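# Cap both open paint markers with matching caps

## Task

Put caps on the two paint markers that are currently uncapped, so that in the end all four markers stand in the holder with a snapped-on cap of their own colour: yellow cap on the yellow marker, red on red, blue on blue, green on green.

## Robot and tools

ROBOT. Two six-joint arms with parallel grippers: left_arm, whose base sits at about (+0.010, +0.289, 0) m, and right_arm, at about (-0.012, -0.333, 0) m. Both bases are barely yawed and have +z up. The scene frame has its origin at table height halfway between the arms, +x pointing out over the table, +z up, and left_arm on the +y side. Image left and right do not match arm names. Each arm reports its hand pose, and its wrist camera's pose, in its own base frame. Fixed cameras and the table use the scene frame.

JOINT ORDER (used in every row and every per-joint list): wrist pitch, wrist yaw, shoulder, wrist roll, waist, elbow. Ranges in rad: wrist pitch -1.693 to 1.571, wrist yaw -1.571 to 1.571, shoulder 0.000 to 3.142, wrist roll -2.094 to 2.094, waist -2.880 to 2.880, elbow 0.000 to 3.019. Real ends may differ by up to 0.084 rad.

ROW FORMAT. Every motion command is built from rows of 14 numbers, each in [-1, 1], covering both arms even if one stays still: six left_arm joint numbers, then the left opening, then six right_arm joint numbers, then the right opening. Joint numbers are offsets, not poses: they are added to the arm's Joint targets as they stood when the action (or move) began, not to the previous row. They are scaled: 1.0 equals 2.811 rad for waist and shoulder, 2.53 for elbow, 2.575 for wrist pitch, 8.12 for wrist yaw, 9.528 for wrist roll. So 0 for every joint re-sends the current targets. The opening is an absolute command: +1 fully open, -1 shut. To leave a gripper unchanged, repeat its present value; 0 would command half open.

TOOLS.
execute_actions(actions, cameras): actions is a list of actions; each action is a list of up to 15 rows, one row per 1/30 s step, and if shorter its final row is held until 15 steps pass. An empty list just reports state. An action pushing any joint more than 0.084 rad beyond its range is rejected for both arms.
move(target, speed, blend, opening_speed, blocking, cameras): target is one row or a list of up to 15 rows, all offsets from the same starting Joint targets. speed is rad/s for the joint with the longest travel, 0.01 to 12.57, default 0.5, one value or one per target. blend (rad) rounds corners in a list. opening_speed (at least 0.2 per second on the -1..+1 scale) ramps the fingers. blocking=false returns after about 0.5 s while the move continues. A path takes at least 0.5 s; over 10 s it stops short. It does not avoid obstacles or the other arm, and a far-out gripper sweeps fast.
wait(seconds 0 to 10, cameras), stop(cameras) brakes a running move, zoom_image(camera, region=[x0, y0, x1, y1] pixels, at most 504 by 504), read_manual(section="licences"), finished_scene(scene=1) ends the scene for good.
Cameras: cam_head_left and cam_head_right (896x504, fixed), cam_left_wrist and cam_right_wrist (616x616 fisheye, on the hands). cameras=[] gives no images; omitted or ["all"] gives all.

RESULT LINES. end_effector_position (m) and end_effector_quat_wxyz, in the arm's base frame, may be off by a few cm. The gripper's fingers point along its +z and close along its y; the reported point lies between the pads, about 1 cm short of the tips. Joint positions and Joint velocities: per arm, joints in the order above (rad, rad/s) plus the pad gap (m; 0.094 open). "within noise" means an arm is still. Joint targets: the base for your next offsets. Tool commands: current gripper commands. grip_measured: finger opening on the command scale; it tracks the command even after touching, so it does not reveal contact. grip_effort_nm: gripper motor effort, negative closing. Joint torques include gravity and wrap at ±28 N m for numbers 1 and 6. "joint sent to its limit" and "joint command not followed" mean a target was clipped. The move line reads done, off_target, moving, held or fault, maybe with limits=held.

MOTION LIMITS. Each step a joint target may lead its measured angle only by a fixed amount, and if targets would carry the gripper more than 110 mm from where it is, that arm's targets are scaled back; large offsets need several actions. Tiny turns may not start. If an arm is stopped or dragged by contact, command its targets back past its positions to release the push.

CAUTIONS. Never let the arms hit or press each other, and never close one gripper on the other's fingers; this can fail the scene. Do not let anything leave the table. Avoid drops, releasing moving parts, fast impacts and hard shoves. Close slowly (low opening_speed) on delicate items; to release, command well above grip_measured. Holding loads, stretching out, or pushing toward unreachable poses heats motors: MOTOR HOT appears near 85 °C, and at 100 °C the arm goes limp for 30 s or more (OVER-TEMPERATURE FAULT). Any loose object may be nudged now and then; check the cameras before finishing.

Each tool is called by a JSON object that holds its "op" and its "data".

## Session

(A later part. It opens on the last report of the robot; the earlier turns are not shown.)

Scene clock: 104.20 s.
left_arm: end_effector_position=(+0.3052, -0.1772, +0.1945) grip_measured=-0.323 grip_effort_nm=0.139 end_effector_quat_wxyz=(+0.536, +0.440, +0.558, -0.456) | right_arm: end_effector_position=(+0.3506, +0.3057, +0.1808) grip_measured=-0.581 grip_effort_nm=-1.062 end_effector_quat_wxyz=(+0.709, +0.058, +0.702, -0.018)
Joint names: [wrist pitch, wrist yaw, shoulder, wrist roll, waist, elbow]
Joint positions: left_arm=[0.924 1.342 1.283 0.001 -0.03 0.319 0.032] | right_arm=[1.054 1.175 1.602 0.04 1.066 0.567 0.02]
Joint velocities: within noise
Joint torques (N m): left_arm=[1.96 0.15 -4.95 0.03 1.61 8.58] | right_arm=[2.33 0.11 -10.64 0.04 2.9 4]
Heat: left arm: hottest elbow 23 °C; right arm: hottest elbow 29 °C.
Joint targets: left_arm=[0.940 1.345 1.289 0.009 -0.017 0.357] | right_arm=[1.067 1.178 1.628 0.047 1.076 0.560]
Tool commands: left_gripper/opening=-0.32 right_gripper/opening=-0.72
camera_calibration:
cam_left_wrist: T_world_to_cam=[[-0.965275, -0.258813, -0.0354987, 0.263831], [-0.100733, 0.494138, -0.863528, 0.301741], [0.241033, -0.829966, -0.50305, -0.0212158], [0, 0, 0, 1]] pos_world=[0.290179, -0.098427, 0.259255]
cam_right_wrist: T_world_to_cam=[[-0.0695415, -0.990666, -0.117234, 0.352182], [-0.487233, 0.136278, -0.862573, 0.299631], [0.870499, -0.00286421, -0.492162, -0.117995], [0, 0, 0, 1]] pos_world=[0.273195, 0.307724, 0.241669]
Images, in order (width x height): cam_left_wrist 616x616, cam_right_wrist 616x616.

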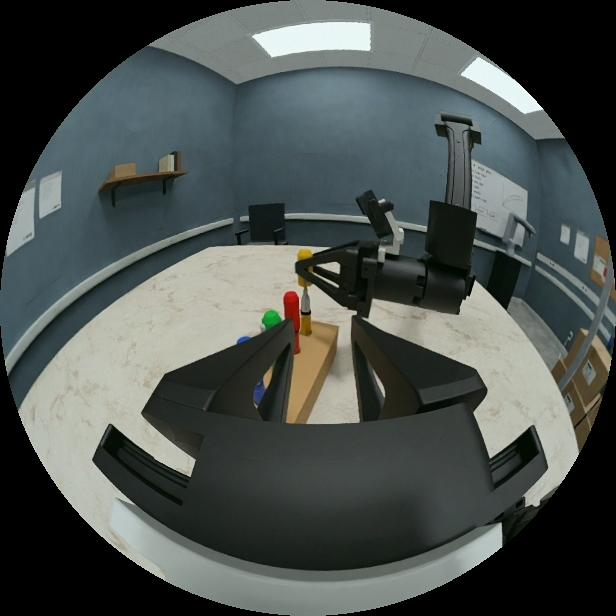

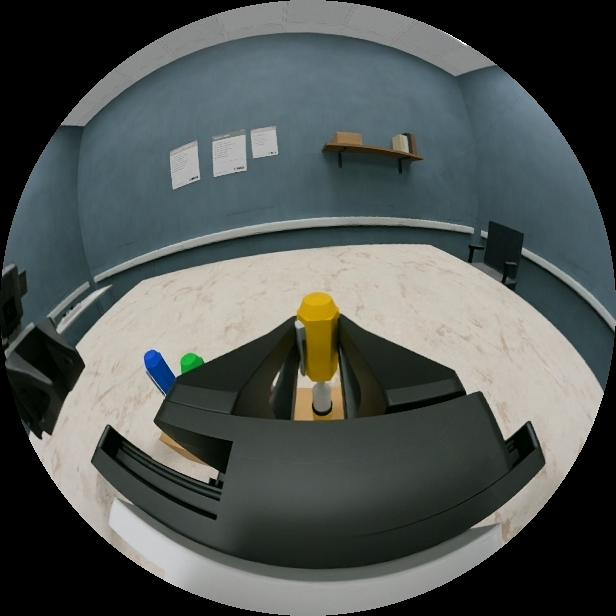

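{"op": "move", "data": {"target": [[0,0,0,0,0,0,-0.32,0.02005,0,0.01706,0,0,-0.00225,-0.72],[0,0,0,0,0,0,-0.32,0.04035,0,0.03433,0,0,-0.003715,-0.72]], "speed": 0.1, "blend": [0.01,0], "cameras": ["cam_left_wrist","cam_right_wrist"]}}

Scene clock: 105.87 s.
left_arm: end_effector_position=(+0.3052, -0.1772, +0.1945) grip_measured=-0.323 grip_effort_nm=0.139 end_effector_quat_wxyz=(+0.536, +0.440, +0.558, -0.456) | right_arm: end_effector_position=(+0.3505, +0.3056, +0.1525) grip_measured=-0.581 grip_effort_nm=-1.057 end_effector_quat_wxyz=(+0.709, +0.058, +0.702, -0.019)
Joint names: [wrist pitch, wrist yaw, shoulder, wrist roll, waist, elbow]
Joint positions: left_arm=[0.924 1.342 1.283 0.001 -0.03 0.319 0.032] | right_arm=[1.158 1.175 1.698 0.04 1.066 0.557 0.02]
Joint velocities: within noise
Joint torques (N m): left_arm=[1.95 0.16 -4.95 0.03 1.61 8.58] | right_arm=[2.26 0.11 -11.16 0.04 2.9 3.34]
Heat: left arm: hottest elbow 23 °C; right arm: hottest elbow 29 °C.
Joint targets: left_arm=[0.940 1.345 1.289 0.009 -0.017 0.357] | right_arm=[1.171 1.178 1.725 0.047 1.076 0.550]
move: off_target (left_arm); left_arm: the elbow is farthest, 0.038 rad from its target
camera_calibration:
cam_left_wrist: T_world_to_cam=[[-0.965275, -0.258813, -0.0354987, 0.263831], [-0.100733, 0.494138, -0.863528, 0.301741], [0.241033, -0.829966, -0.50305, -0.0212158], [0, 0, 0, 1]] pos_world=[0.290179, -0.098427, 0.259255]
cam_right_wrist: T_world_to_cam=[[-0.069646, -0.990856, -0.115556, 0.348603], [-0.488042, 0.134872, -0.862337, 0.275907], [0.870037, -0.00366204, -0.492972, -0.131329], [0, 0, 0, 1]] pos_world=[0.273194, 0.307722, 0.213466]
Images, in order (width x height): cam_left_wrist 616x616, cam_right_wrist 616x616.

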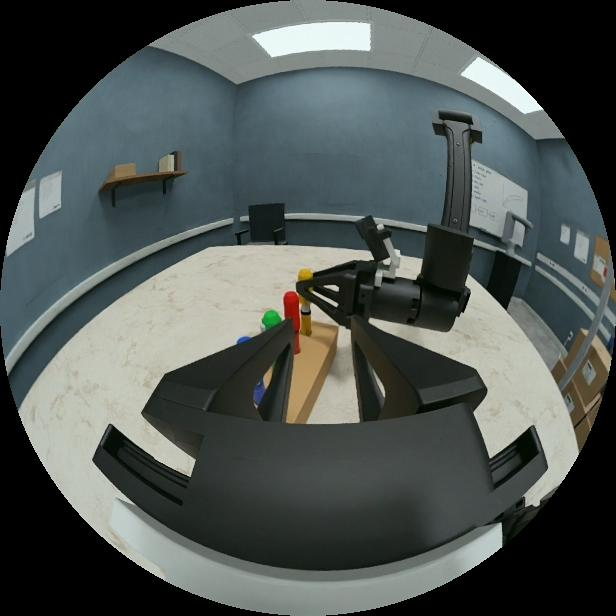

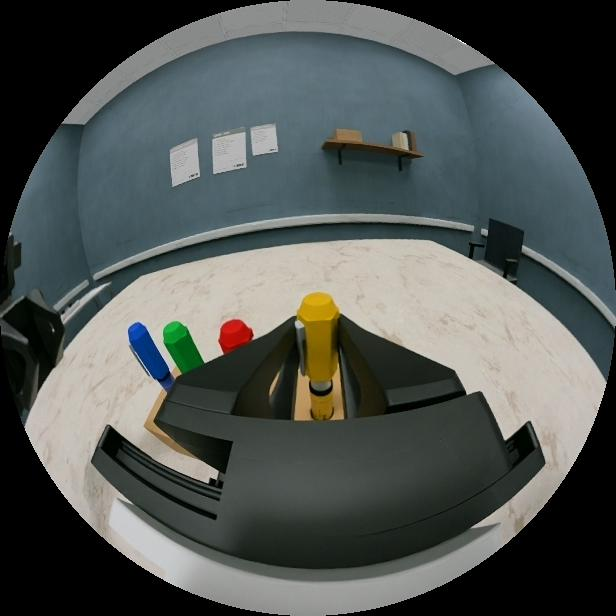

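{"op": "zoom_image", "data": {"camera": "cam_left_wrist", "region": [265, 250, 345, 350]}}

{"op": "zoom_image", "data": {"camera": "cam_right_wrist", "region": [280, 340, 360, 430]}}

Scaled by 5.040 from the camera's 616x616 image, which has a finer 880x880 frame.

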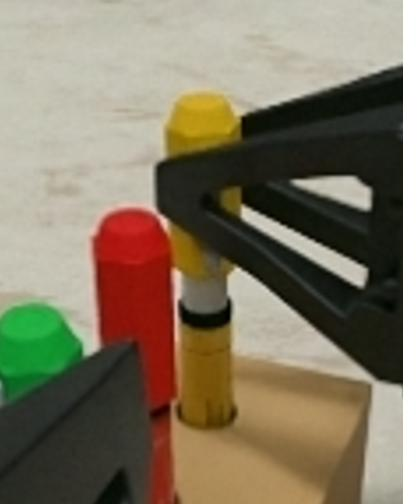

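Scaled by 5.600 from the camera's 616x616 image, which has a finer 880x880 frame.

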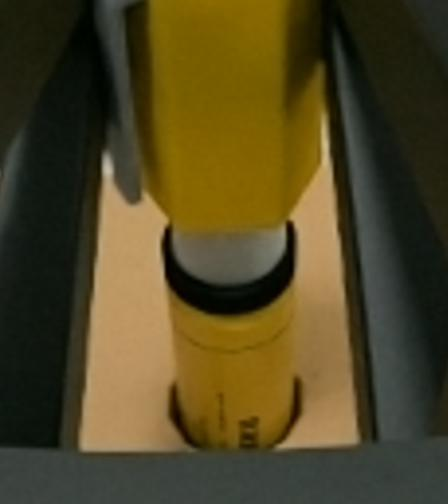

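{"op": "move", "data": {"target": [[0,0,0,0,0,0,-0.32,0.01153,0,0.01046,0,0,-0.0005,-0.72],[0,0,0,0,0,0,-0.32,-0.0061,0,0.03949,0,0,-0.01723,-0.72]], "speed": [0.08, 0.1], "cameras": ["cam_left_wrist","cam_right_wrist"]}}

Scene clock: 107.83 s.
left_arm: end_effector_position=(+0.3052, -0.1772, +0.1945) grip_measured=-0.323 grip_effort_nm=0.139 end_effector_quat_wxyz=(+0.536, +0.440, +0.558, -0.456) | right_arm: end_effector_position=(+0.3492, +0.3034, +0.1345) grip_measured=-0.581 grip_effort_nm=-1.062 end_effector_quat_wxyz=(+0.706, +0.052, +0.706, -0.025)
Joint names: [wrist pitch, wrist yaw, shoulder, wrist roll, waist, elbow]
Joint positions: left_arm=[0.924 1.342 1.283 0.001 -0.03 0.319 0.032] | right_arm=[1.194 1.175 1.748 0.042 1.066 0.548 0.02]
Joint velocities: within noise
Joint torques (N m): left_arm=[1.96 0.15 -4.95 0.03 1.61 8.58] | right_arm=[0.47 0.09 -5.83 0.01 2.96 0.68]
Heat: left arm: hottest elbow 23 °C; right arm: hottest elbow 29 °C.
Joint targets: left_arm=[0.940 1.345 1.289 0.009 -0.017 0.357] | right_arm=[1.155 1.178 1.835 0.047 1.076 0.507]
move: off_target (left_arm, right_arm); left_arm: the elbow is farthest, 0.038 rad from its target; right_arm: the shoulder is farthest, 0.088 rad from its target
camera_calibration:
cam_left_wrist: T_world_to_cam=[[-0.965275, -0.258813, -0.0354987, 0.263831], [-0.100733, 0.494138, -0.863528, 0.301741], [0.241033, -0.829966, -0.50305, -0.0212158], [0, 0, 0, 1]] pos_world=[0.290179, -0.098427, 0.259255]
cam_right_wrist: T_world_to_cam=[[-0.0710641, -0.992621, -0.0982522, 0.342987], [-0.496963, 0.120639, -0.859345, 0.267106], [0.864857, -0.0122409, -0.501869, -0.133506], [0, 0, 0, 1]] pos_world=[0.27258, 0.306598, 0.196233]
Images, in order (width x height): cam_left_wrist 616x616, cam_right_wrist 616x616.

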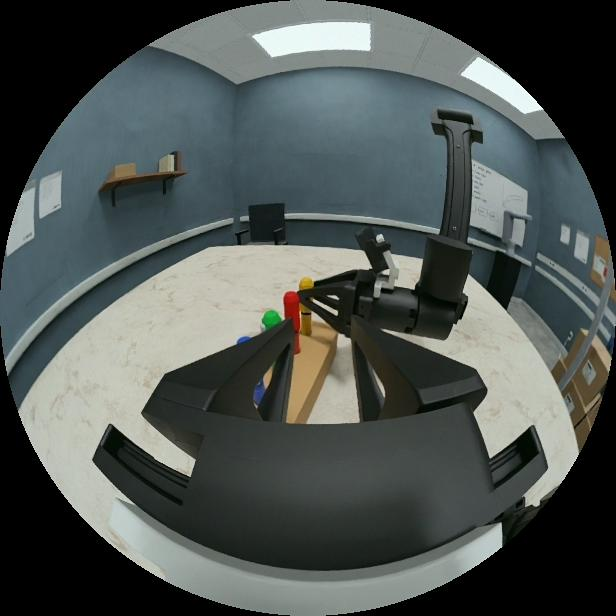

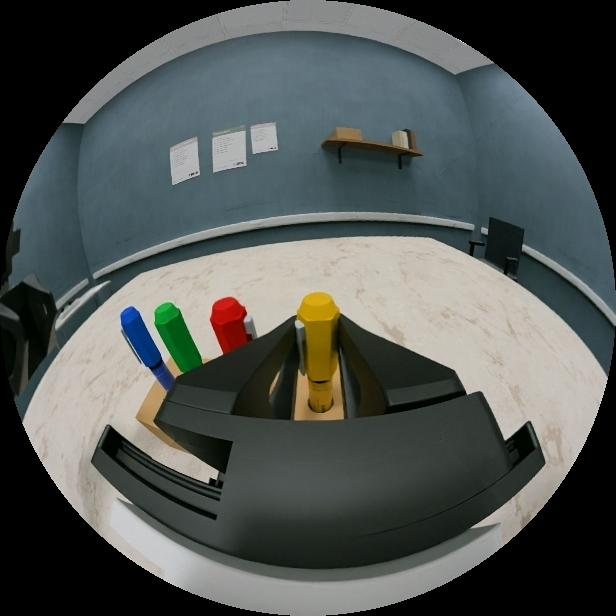

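{"op": "zoom_image", "data": {"camera": "cam_left_wrist", "region": [265, 265, 345, 345]}}

{"op": "zoom_image", "data": {"camera": "cam_right_wrist", "region": [280, 340, 360, 430]}}

Scaled by 6.300 from the camera's 616x616 image, which has a finer 880x880 frame.

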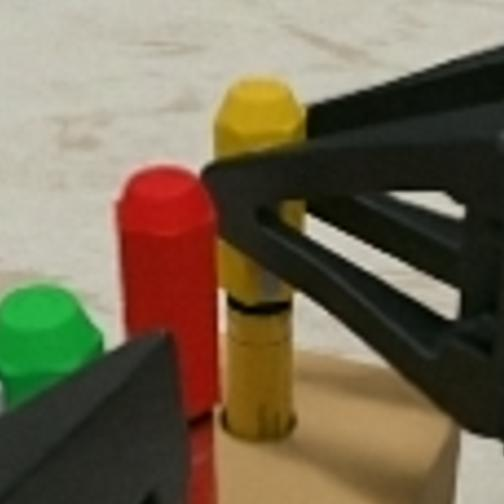

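Scaled by 5.600 from the camera's 616x616 image, which has a finer 880x880 frame.

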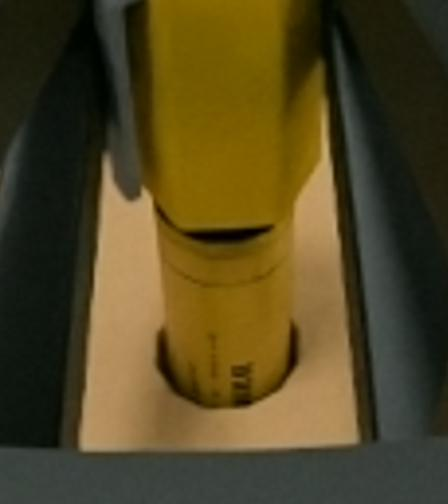

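{"op": "zoom_image", "data": {"camera": "cam_left_wrist", "region": [280, 290, 330, 340]}}

{"op": "zoom_image", "data": {"camera": "cam_right_wrist", "region": [300, 365, 340, 405]}}

Scaled by 10.080 from the camera's 616x616 image, which has a finer 880x880 frame.

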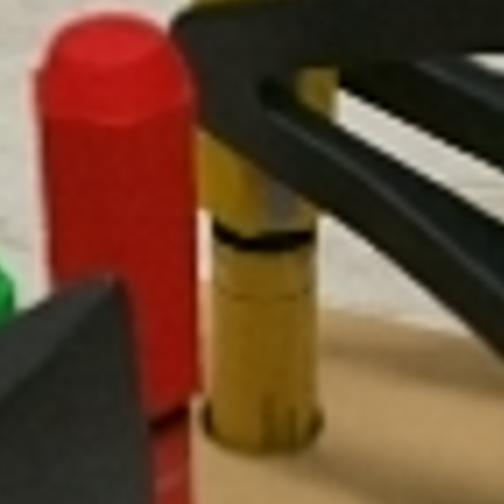

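Scaled by 12.600 from the camera's 616x616 image, which has a finer 880x880 frame.

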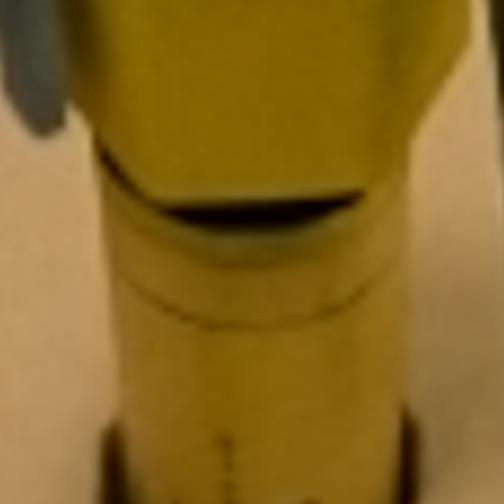

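{"op": "move", "data": {"target": [[0,0,0,0,0,0,-0.32,0.01763,0,-0.02903,0,0,0.01672,-0.72],[0,0,0,0,0,0,-0.32,0.0061,0,-0.03949,0,0,0.01723,-0.72]], "speed": [0.15, 0.08], "cameras": ["cam_left_wrist","cam_right_wrist"]}}

{"op": "zoom_image", "data": {"camera": "cam_left_wrist", "region": [280, 290, 330, 340]}}

{"op": "zoom_image", "data": {"camera": "cam_right_wrist", "region": [280, 340, 360, 430]}}

Scene clock: 110.00 s.
left_arm: end_effector_position=(+0.3052, -0.1772, +0.1945) grip_measured=-0.323 grip_effort_nm=0.134 end_effector_quat_wxyz=(+0.536, +0.440, +0.558, -0.456) | right_arm: end_effector_position=(+0.3492, +0.3035, +0.1385) grip_measured=-0.581 grip_effort_nm=-1.057 end_effector_quat_wxyz=(+0.707, +0.054, +0.705, -0.022)
Joint names: [wrist pitch, wrist yaw, shoulder, wrist roll, waist, elbow]
Joint positions: left_arm=[0.924 1.342 1.283 0.001 -0.03 0.319 0.032] | right_arm=[1.185 1.175 1.735 0.046 1.066 0.548 0.02]
Joint velocities: within noise
Joint torques (N m): left_arm=[1.95 0.16 -4.95 0.03 1.61 8.59] | right_arm=[1.24 0.14 -14.86 -0.04 2.84 3.66]
Heat: left arm: hottest elbow 23 °C; right arm: hottest elbow 29 °C.
Joint targets: left_arm=[0.940 1.345 1.289 0.009 -0.017 0.357] | right_arm=[1.171 1.178 1.725 0.047 1.076 0.550]
move: off_target (left_arm); left_arm: the elbow is farthest, 0.038 rad from its target
camera_calibration:
cam_left_wrist: T_world_to_cam=[[-0.965275, -0.258813, -0.0354987, 0.263831], [-0.100733, 0.494138, -0.863528, 0.301741], [0.241033, -0.829966, -0.50305, -0.0212158], [0, 0, 0, 1]] pos_world=[0.290179, -0.098427, 0.259255]
cam_right_wrist: T_world_to_cam=[[-0.0701102, -0.991903, -0.105896, 0.343913], [-0.494987, 0.126758, -0.859604, 0.267978], [0.866067, -0.0078501, -0.499866, -0.133507], [0, 0, 0, 1]] pos_world=[0.272383, 0.306111, 0.200039]
Images, in order (width x height): cam_left_wrist 616x616, cam_right_wrist 616x616.

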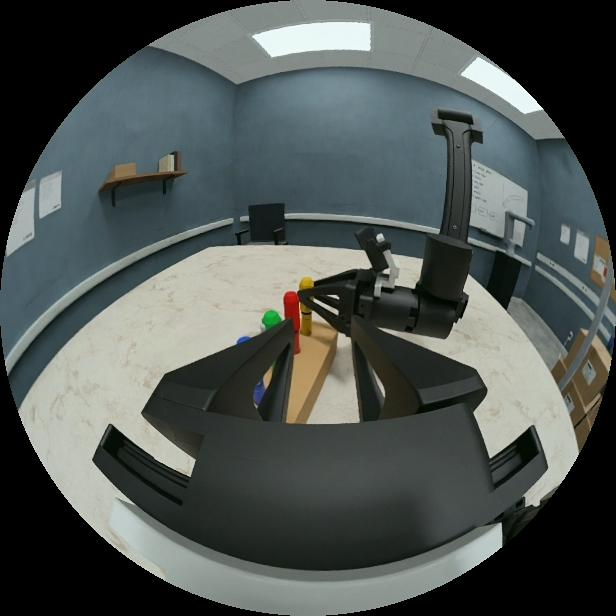

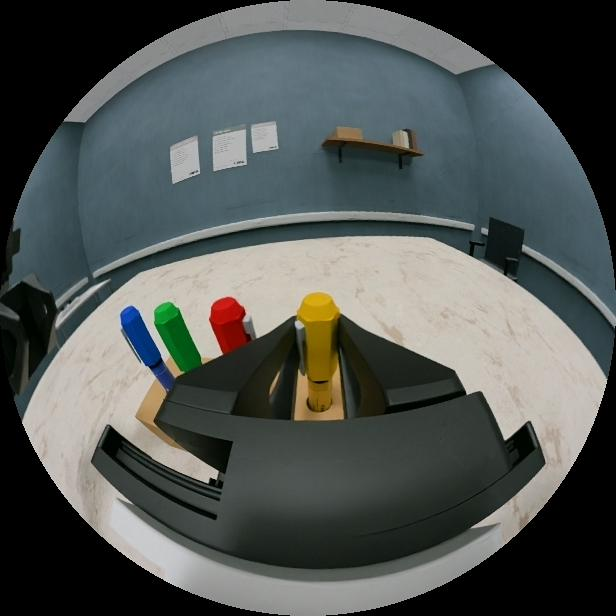

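Scaled by 10.080 from the camera's 616x616 image, which has a finer 880x880 frame.

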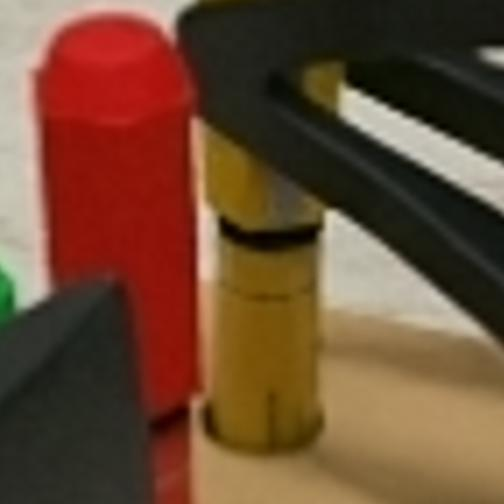

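Scaled by 5.600 from the camera's 616x616 image, which has a finer 880x880 frame.

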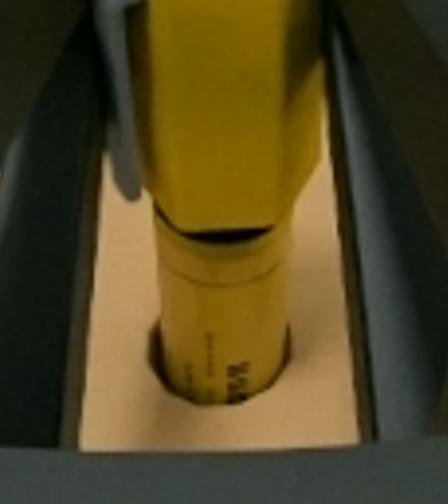

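{"op": "move", "data": {"target": [0,0,0,0,0,0,-0.32,-0.01049,0,-0.01263,0,0,0.00419,-0.72], "speed": 0.06, "cameras": ["cam_left_wrist","cam_right_wrist"]}}

{"op": "zoom_image", "data": {"camera": "cam_left_wrist", "region": [280, 290, 330, 340]}}

{"op": "zoom_image", "data": {"camera": "cam_right_wrist", "region": [280, 340, 360, 430]}}

Scene clock: 111.43 s.
left_arm: end_effector_position=(+0.3052, -0.1772, +0.1945) grip_measured=-0.323 grip_effort_nm=0.134 end_effector_quat_wxyz=(+0.536, +0.440, +0.558, -0.456) | right_arm: end_effector_position=(+0.3490, +0.3033, +0.1466) grip_measured=-0.581 grip_effort_nm=-1.057 end_effector_quat_wxyz=(+0.706, +0.054, +0.705, -0.022)
Joint names: [wrist pitch, wrist yaw, shoulder, wrist roll, waist, elbow]
Joint positions: left_arm=[0.924 1.342 1.283 0.001 -0.03 0.319 0.032] | right_arm=[1.154 1.174 1.705 0.047 1.066 0.548 0.02]
Joint velocities: within noise
Joint torques (N m): left_arm=[1.96 0.16 -5.01 0.03 1.55 8.58] | right_arm=[1.5 0.17 -15.15 -0.04 2.96 4.57]
Heat: left arm: hottest elbow 23 °C; right arm: hottest elbow 29 °C.
Joint targets: left_arm=[0.940 1.345 1.289 0.009 -0.017 0.357] | right_arm=[1.144 1.178 1.689 0.047 1.076 0.561]
move: off_target (left_arm); left_arm: the elbow is farthest, 0.038 rad from its target
camera_calibration:
cam_left_wrist: T_world_to_cam=[[-0.965275, -0.258813, -0.0354987, 0.263831], [-0.100733, 0.494138, -0.863528, 0.301741], [0.241033, -0.829966, -0.50305, -0.0212158], [0, 0, 0, 1]] pos_world=[0.290179, -0.098427, 0.259255]
cam_right_wrist: T_world_to_cam=[[-0.069383, -0.991947, -0.105956, 0.34439], [-0.495319, 0.12645, -0.859459, 0.27502], [0.865936, -0.00714971, -0.500104, -0.129416], [0, 0, 0, 1]] pos_world=[0.272183, 0.305915, 0.208137]
Images, in order (width x height): cam_left_wrist 616x616, cam_right_wrist 616x616.

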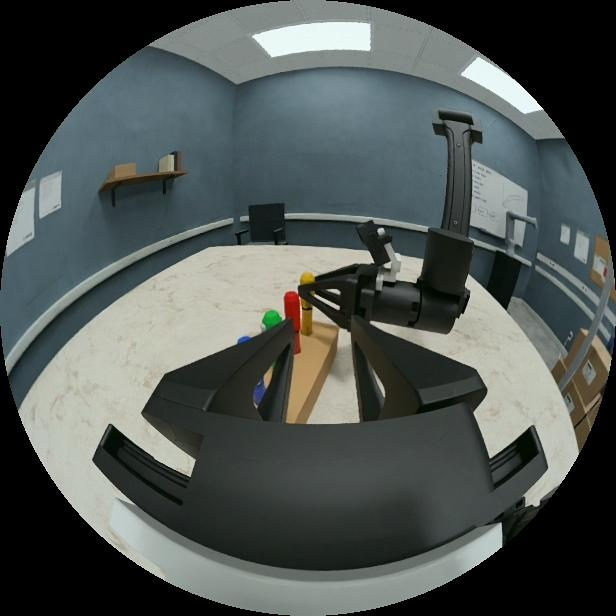

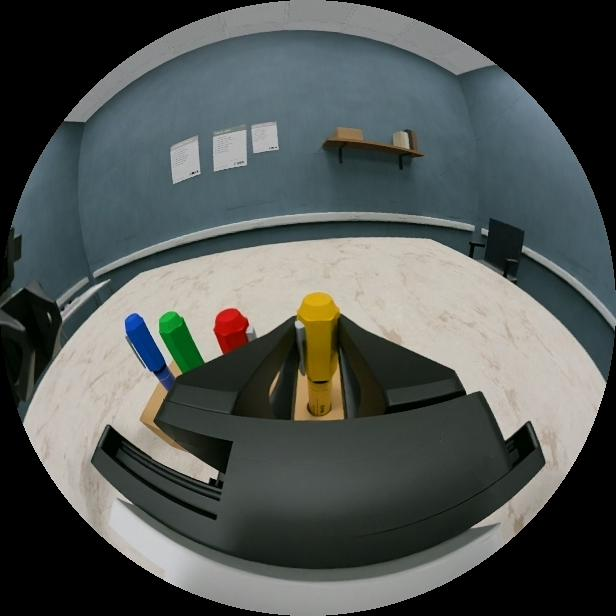

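Scaled by 10.080 from the camera's 616x616 image, which has a finer 880x880 frame.

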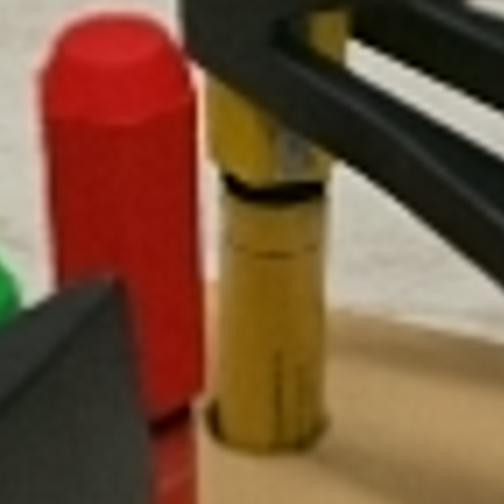

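Scaled by 5.600 from the camera's 616x616 image, which has a finer 880x880 frame.

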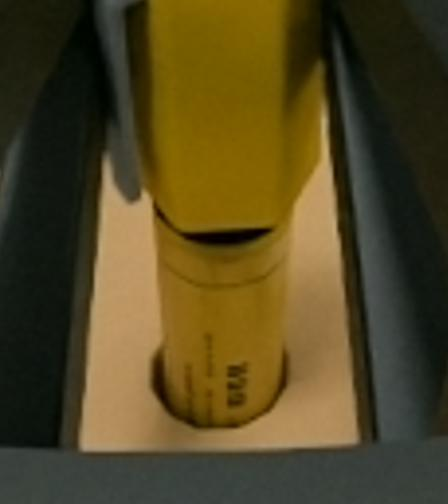

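{"op": "move", "data": {"target": [[0,0,0,0,0,0,-0.32,0.02917,0,0.0291,0,0,-0.0049,-0.72],[0,0,0,0,0,0,-0.32,0.02035,0,0.04361,0,0,-0.01328,-0.72],[0,0,0,0,0,0,-0.32,0.02691,0,0.02323,0,0,0.00099,-0.72]], "speed": [0.1, 0.1, 0.15], "cameras": ["cam_left_wrist","cam_right_wrist"]}}

{"op": "zoom_image", "data": {"camera": "cam_left_wrist", "region": [280, 290, 330, 340]}}

{"op": "zoom_image", "data": {"camera": "cam_right_wrist", "region": [280, 340, 360, 430]}}

Scene clock: 114.63 s.
left_arm: end_effector_position=(+0.3052, -0.1772, +0.1945) grip_measured=-0.323 grip_effort_nm=0.134 end_effector_quat_wxyz=(+0.536, +0.440, +0.558, -0.456) | right_arm: end_effector_position=(+0.3494, +0.3038, +0.1379) grip_measured=-0.581 grip_effort_nm=-1.057 end_effector_quat_wxyz=(+0.709, +0.060, +0.702, -0.016)
Joint names: [wrist pitch, wrist yaw, shoulder, wrist roll, waist, elbow]
Joint positions: left_arm=[0.924 1.342 1.283 0.001 -0.03 0.319 0.032] | right_arm=[1.214 1.175 1.747 0.047 1.066 0.55 0.02]
Joint velocities: within noise
Joint torques (N m): left_arm=[1.96 0.15 -4.95 0.02 1.61 8.58] | right_arm=[1.78 0.11 -13.16 -0.04 2.9 4.4]
Heat: left arm: hottest elbow 23 °C; right arm: hottest elbow 29 °C.
Joint targets: left_arm=[0.940 1.345 1.289 0.009 -0.017 0.357] | right_arm=[1.214 1.178 1.755 0.047 1.076 0.563]
move: off_target (left_arm); left_arm: the elbow is farthest, 0.038 rad from its target
camera_calibration:
cam_left_wrist: T_world_to_cam=[[-0.965275, -0.258813, -0.0354987, 0.263831], [-0.100733, 0.494138, -0.863528, 0.301741], [0.241033, -0.829966, -0.50305, -0.0212158], [0, 0, 0, 1]] pos_world=[0.290179, -0.098427, 0.259255]
cam_right_wrist: T_world_to_cam=[[-0.0695166, -0.989998, -0.122765, 0.345792], [-0.487379, 0.14108, -0.861718, 0.260788], [0.870419, -0.0000708414, -0.492312, -0.138961], [0, 0, 0, 1]] pos_world=[0.272095, 0.305532, 0.198765]
Images, in order (width x height): cam_left_wrist 616x616, cam_right_wrist 616x616.

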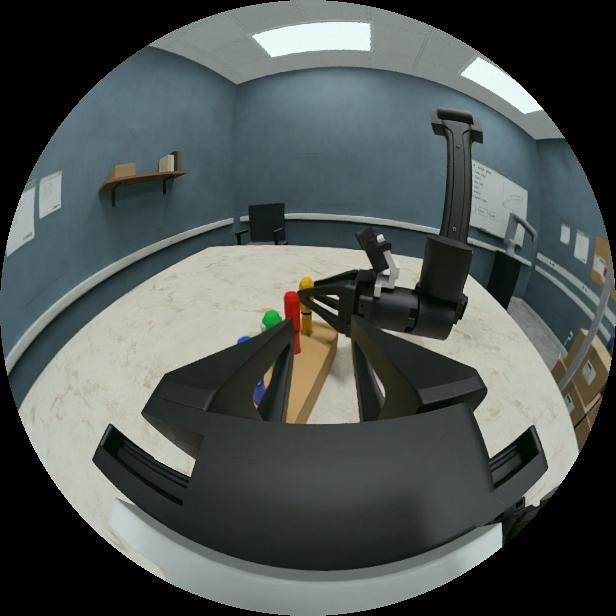

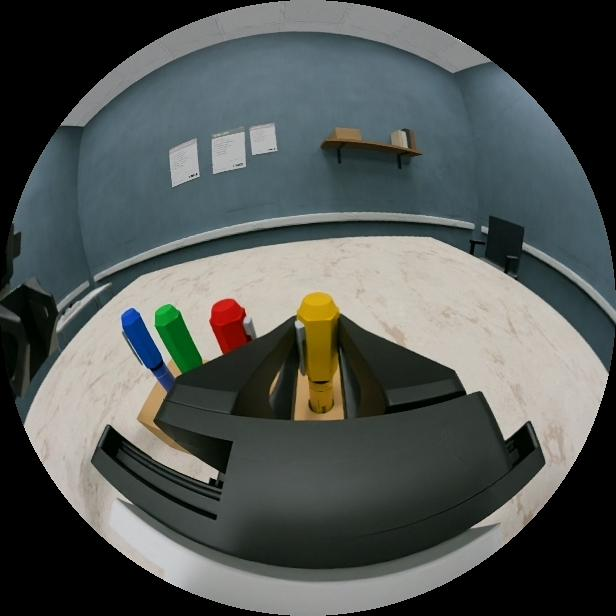

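Scaled by 10.080 from the camera's 616x616 image, which has a finer 880x880 frame.

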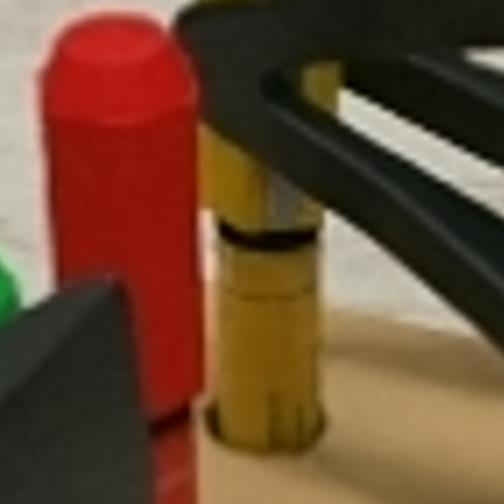

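Scaled by 5.600 from the camera's 616x616 image, which has a finer 880x880 frame.

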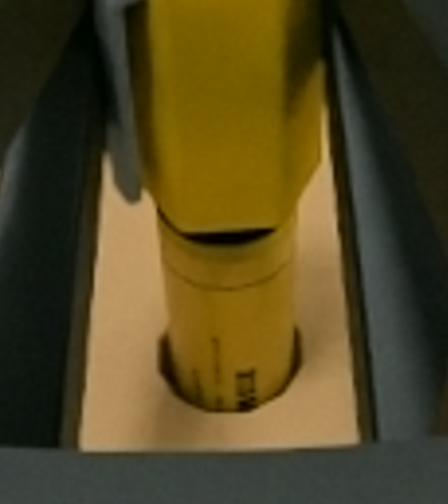

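{"op": "move", "data": {"target": [0,0,0,0,0,0,-0.32,0,0,0,0,0,0,-0.32], "opening_speed": 1.0, "cameras": ["cam_left_wrist","cam_right_wrist"]}}

{"op": "zoom_image", "data": {"camera": "cam_left_wrist", "region": [265, 265, 345, 345]}}

{"op": "zoom_image", "data": {"camera": "cam_right_wrist", "region": [250, 280, 390, 430]}}

Scene clock: 116.77 s.
left_arm: end_effector_position=(+0.3052, -0.1772, +0.1945) grip_measured=-0.323 grip_effort_nm=0.139 end_effector_quat_wxyz=(+0.536, +0.440, +0.558, -0.456) | right_arm: end_effector_position=(+0.3494, +0.3038, +0.1380) grip_measured=-0.324 grip_effort_nm=0.115 end_effector_quat_wxyz=(+0.709, +0.060, +0.702, -0.016)
Joint names: [wrist pitch, wrist yaw, shoulder, wrist roll, waist, elbow]
Joint positions: left_arm=[0.924 1.342 1.283 0.001 -0.03 0.319 0.032] | right_arm=[1.214 1.175 1.747 0.047 1.066 0.55 0.032]
Joint velocities: within noise
Joint torques (N m): left_arm=[1.95 0.16 -4.95 0.03 1.61 8.59] | right_arm=[1.81 0.1 -13.27 -0.03 2.84 4.4]
Heat: left arm: hottest elbow 23 °C; right arm: hottest elbow 28 °C.
Joint targets: left_arm=[0.940 1.345 1.289 0.009 -0.017 0.357] | right_arm=[1.214 1.178 1.754 0.047 1.076 0.563]
move: off_target (left_arm); left_arm: the elbow is farthest, 0.038 rad from its target
camera_calibration:
cam_left_wrist: T_world_to_cam=[[-0.965275, -0.258813, -0.0354987, 0.263831], [-0.100733, 0.494138, -0.863528, 0.301741], [0.241033, -0.829966, -0.50305, -0.0212158], [0, 0, 0, 1]] pos_world=[0.290179, -0.098427, 0.259255]
cam_right_wrist: T_world_to_cam=[[-0.0697868, -0.98994, -0.123078, 0.345816], [-0.487223, 0.141486, -0.86174, 0.260678], [0.870484, -0.000171665, -0.492196, -0.138834], [0, 0, 0, 1]] pos_world=[0.271995, 0.305431, 0.198865]
Images, in order (width x height): cam_left_wrist 616x616, cam_right_wrist 616x616.

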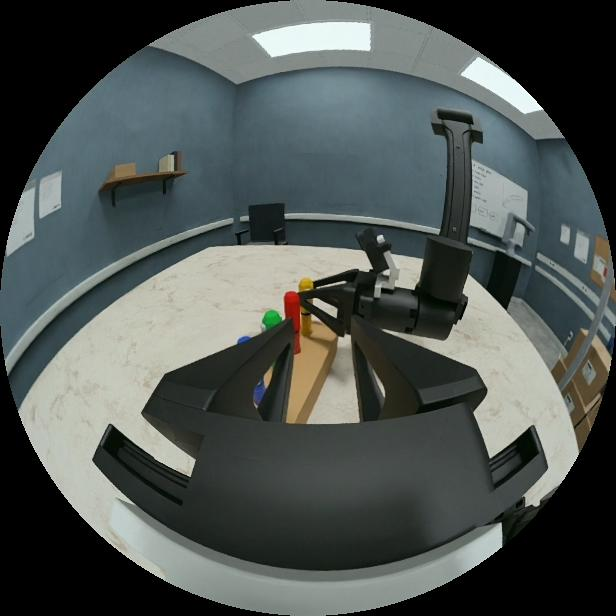

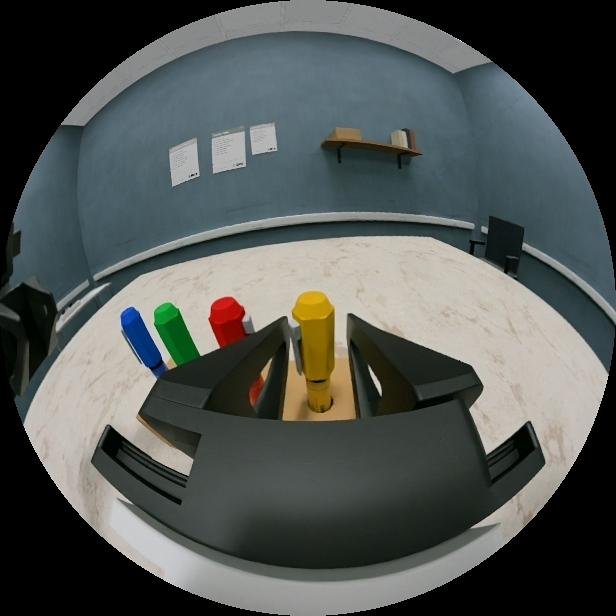

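Scaled by 6.300 from the camera's 616x616 image, which has a finer 880x880 frame.

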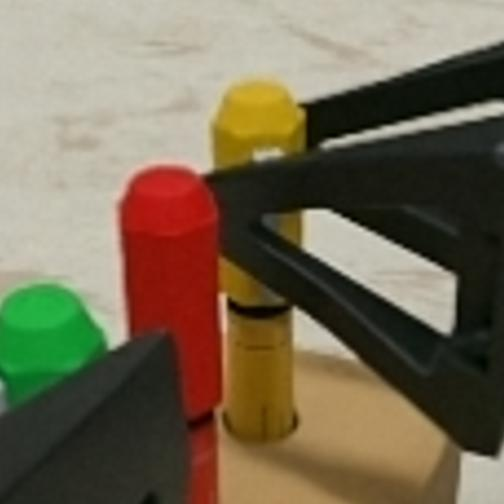

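Scaled by 3.360 from the camera's 616x616 image, which has a finer 880x880 frame.

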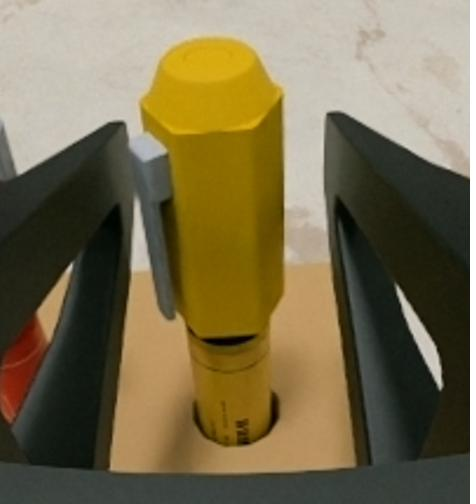

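{"op": "zoom_image", "data": {"camera": "cam_right_wrist", "region": [270, 300, 320, 350]}}

{"op": "zoom_image", "data": {"camera": "cam_left_wrist", "region": [275, 270, 325, 320]}}

{"op": "zoom_image", "data": {"camera": "cam_right_wrist", "region": [180, 280, 330, 430]}}

Scaled by 10.080 from the camera's 616x616 image, which has a finer 880x880 frame.

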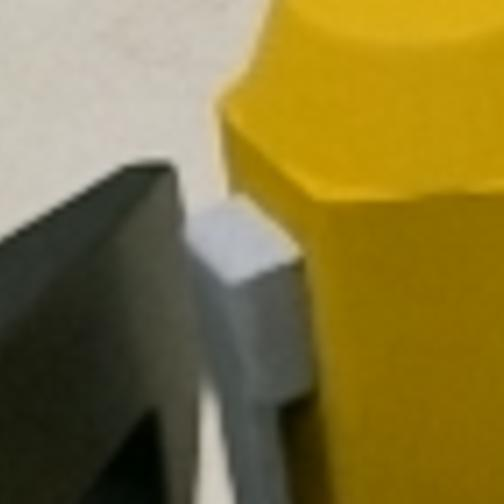

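Scaled by 10.080 from the camera's 616x616 image, which has a finer 880x880 frame.

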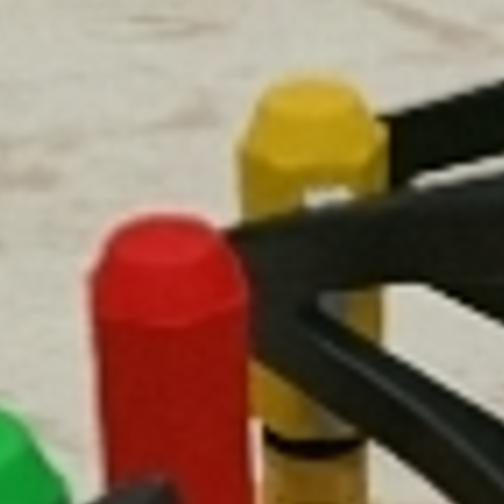

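Scaled by 3.360 from the camera's 616x616 image, which has a finer 880x880 frame.

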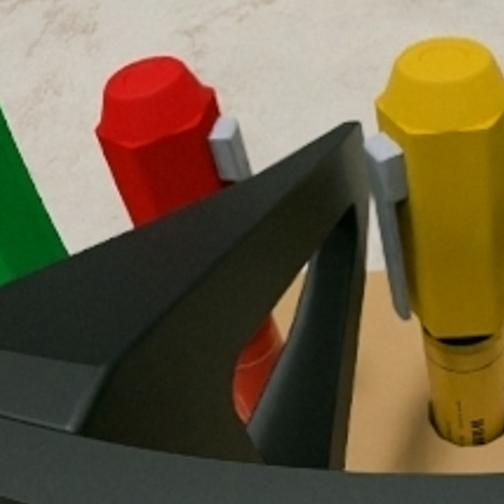

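{"op": "move", "data": {"target": [[0,0,0,0,0,0,-0.32,0,0,0,0,0,0,-0.24],[0,0,0,0,0,0,-0.32,0.00536,0,-0.00633,0,0,-0.00858,-0.24],[0,0,0,0,0,0,-0.32,0.01095,0.00943,-0.0117,0,0.02725,-0.02024,-0.24],[0,0,0,0,0,0,-0.32,0.0153,0.01947,-0.01587,0,0.05624,-0.02929,-0.24],[0,0,0,0,0,0,-0.32,-0.17134,0.01947,-0.15219,0,0.05624,0.00842,-0.24]], "speed": [0.2, 0.15, 0.2, 0.3, 0.8], "blend": [0, 0, 0.01, 0.03, 0], "opening_speed": 1.0, "cameras": ["all"]}}

{"op": "zoom_image", "data": {"camera": "cam_left_wrist", "region": [230, 260, 350, 410]}}

Scene clock: 121.57 s.
left_arm: end_effector_position=(+0.3052, -0.1772, +0.1945) grip_measured=-0.323 grip_effort_nm=0.139 end_effector_quat_wxyz=(+0.536, +0.440, +0.558, -0.456) | right_arm: end_effector_position=(+0.2874, +0.3049, +0.2461) grip_measured=-0.243 grip_effort_nm=0.115 end_effector_quat_wxyz=(+0.707, +0.055, +0.705, -0.021)
Joint names: [wrist pitch, wrist yaw, shoulder, wrist roll, waist, elbow]
Joint positions: left_arm=[0.924 1.342 1.283 0.001 -0.03 0.319 0.032] | right_arm=[0.782 1.333 1.331 0.047 1.226 0.551 0.036]
Joint velocities: within noise
Joint torques (N m): left_arm=[1.96 0.15 -4.95 0.02 1.61 8.59] | right_arm=[1.44 0.12 -10.58 -0.04 2.67 8.21]
Heat: left arm: hottest elbow 23 °C; right arm: hottest elbow 28 °C.
Joint targets: left_arm=[0.940 1.345 1.289 0.009 -0.017 0.357] | right_arm=[0.772 1.336 1.326 0.047 1.234 0.584]
move: off_target (left_arm); left_arm: the elbow is farthest, 0.038 rad from its target
camera_calibration:
cam_left_wrist: T_world_to_cam=[[-0.965275, -0.258813, -0.0354987, 0.263831], [-0.100733, 0.494138, -0.863528, 0.301741], [0.241033, -0.829966, -0.50305, -0.0212158], [0, 0, 0, 1]] pos_world=[0.290179, -0.098427, 0.259255]
cam_right_wrist: T_world_to_cam=[[-0.068815, -0.991571, -0.109778, 0.352878], [-0.493867, 0.129469, -0.859845, 0.328615], [0.86681, -0.00495428, -0.498613, -0.0275847], [0, 0, 0, 1]] pos_world=[0.210486, 0.307221, 0.307542]

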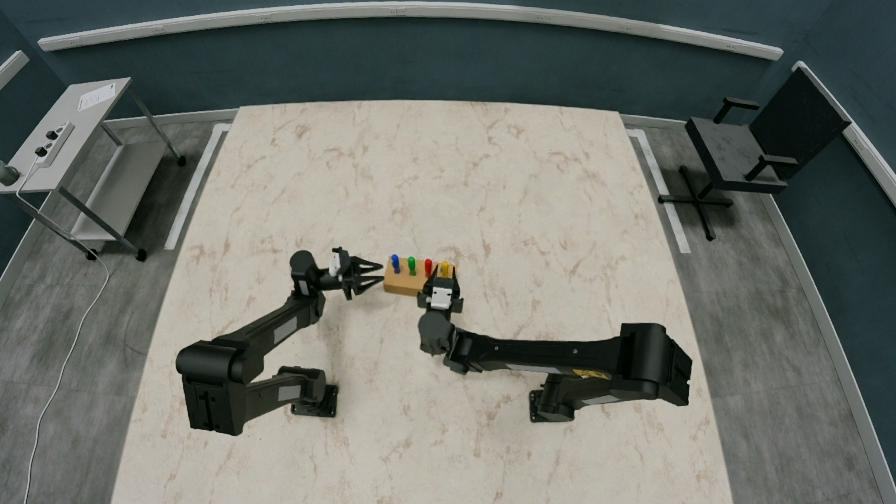

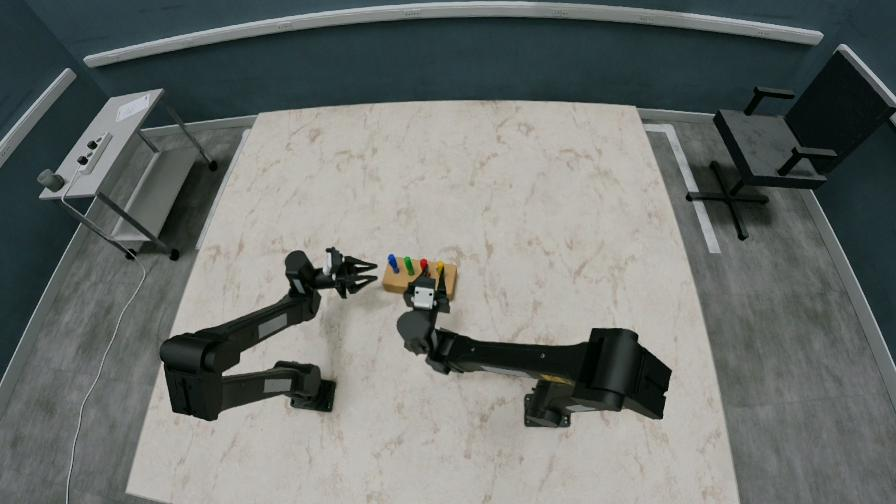

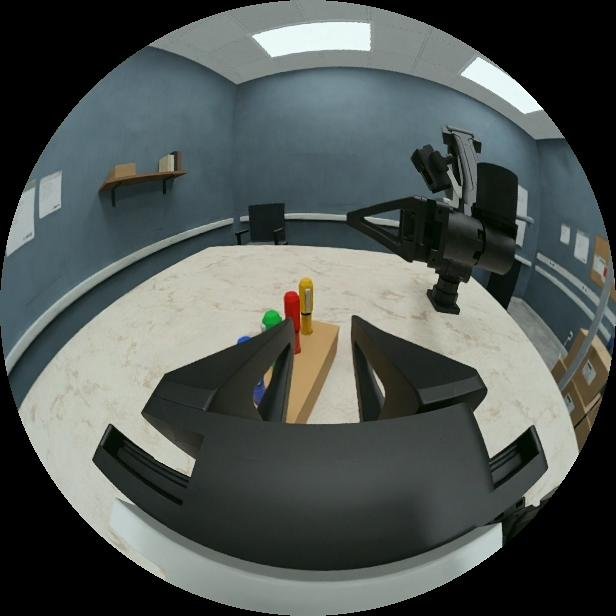

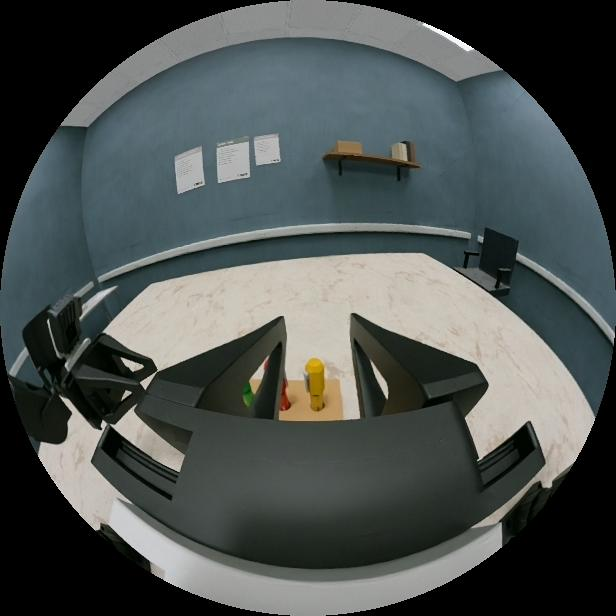

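Scaled by 3.360 from the camera's 616x616 image, which has a finer 880x880 frame.

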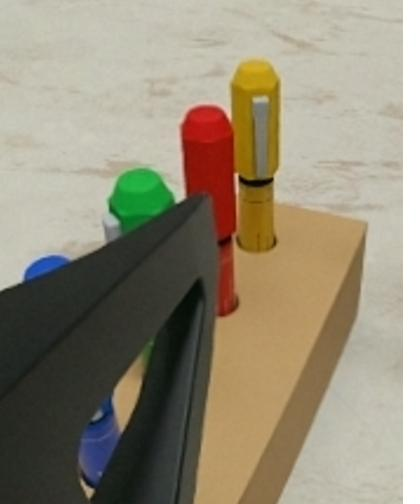

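{"op": "zoom_image", "data": {"camera": "cam_head_left", "region": [375, 240, 475, 310]}}

{"op": "zoom_image", "data": {"camera": "cam_head_right", "region": [375, 240, 475, 310]}}

{"op": "zoom_image", "data": {"camera": "cam_left_wrist", "region": [275, 270, 335, 350]}}

Scaled by 5.040 from the camera's 896x504 image, which has a finer 1280x720 frame.

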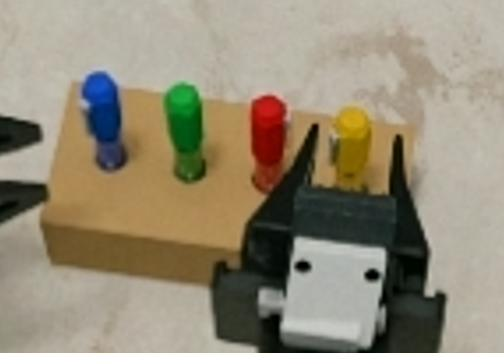

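Scaled by 5.040 from the camera's 896x504 image, which has a finer 1280x720 frame.

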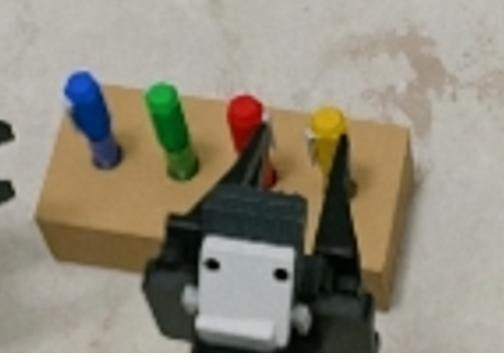

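Scaled by 6.300 from the camera's 616x616 image, which has a finer 880x880 frame.

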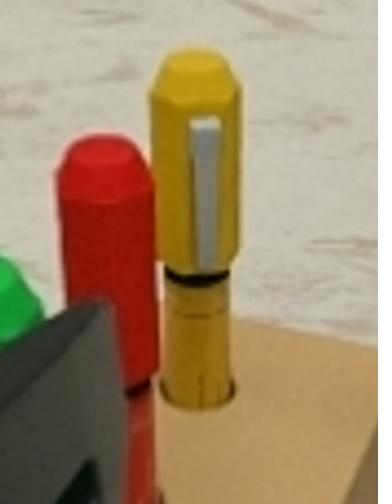

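{"op": "finished_scene", "data": {}}

The scene is finished: the task was done.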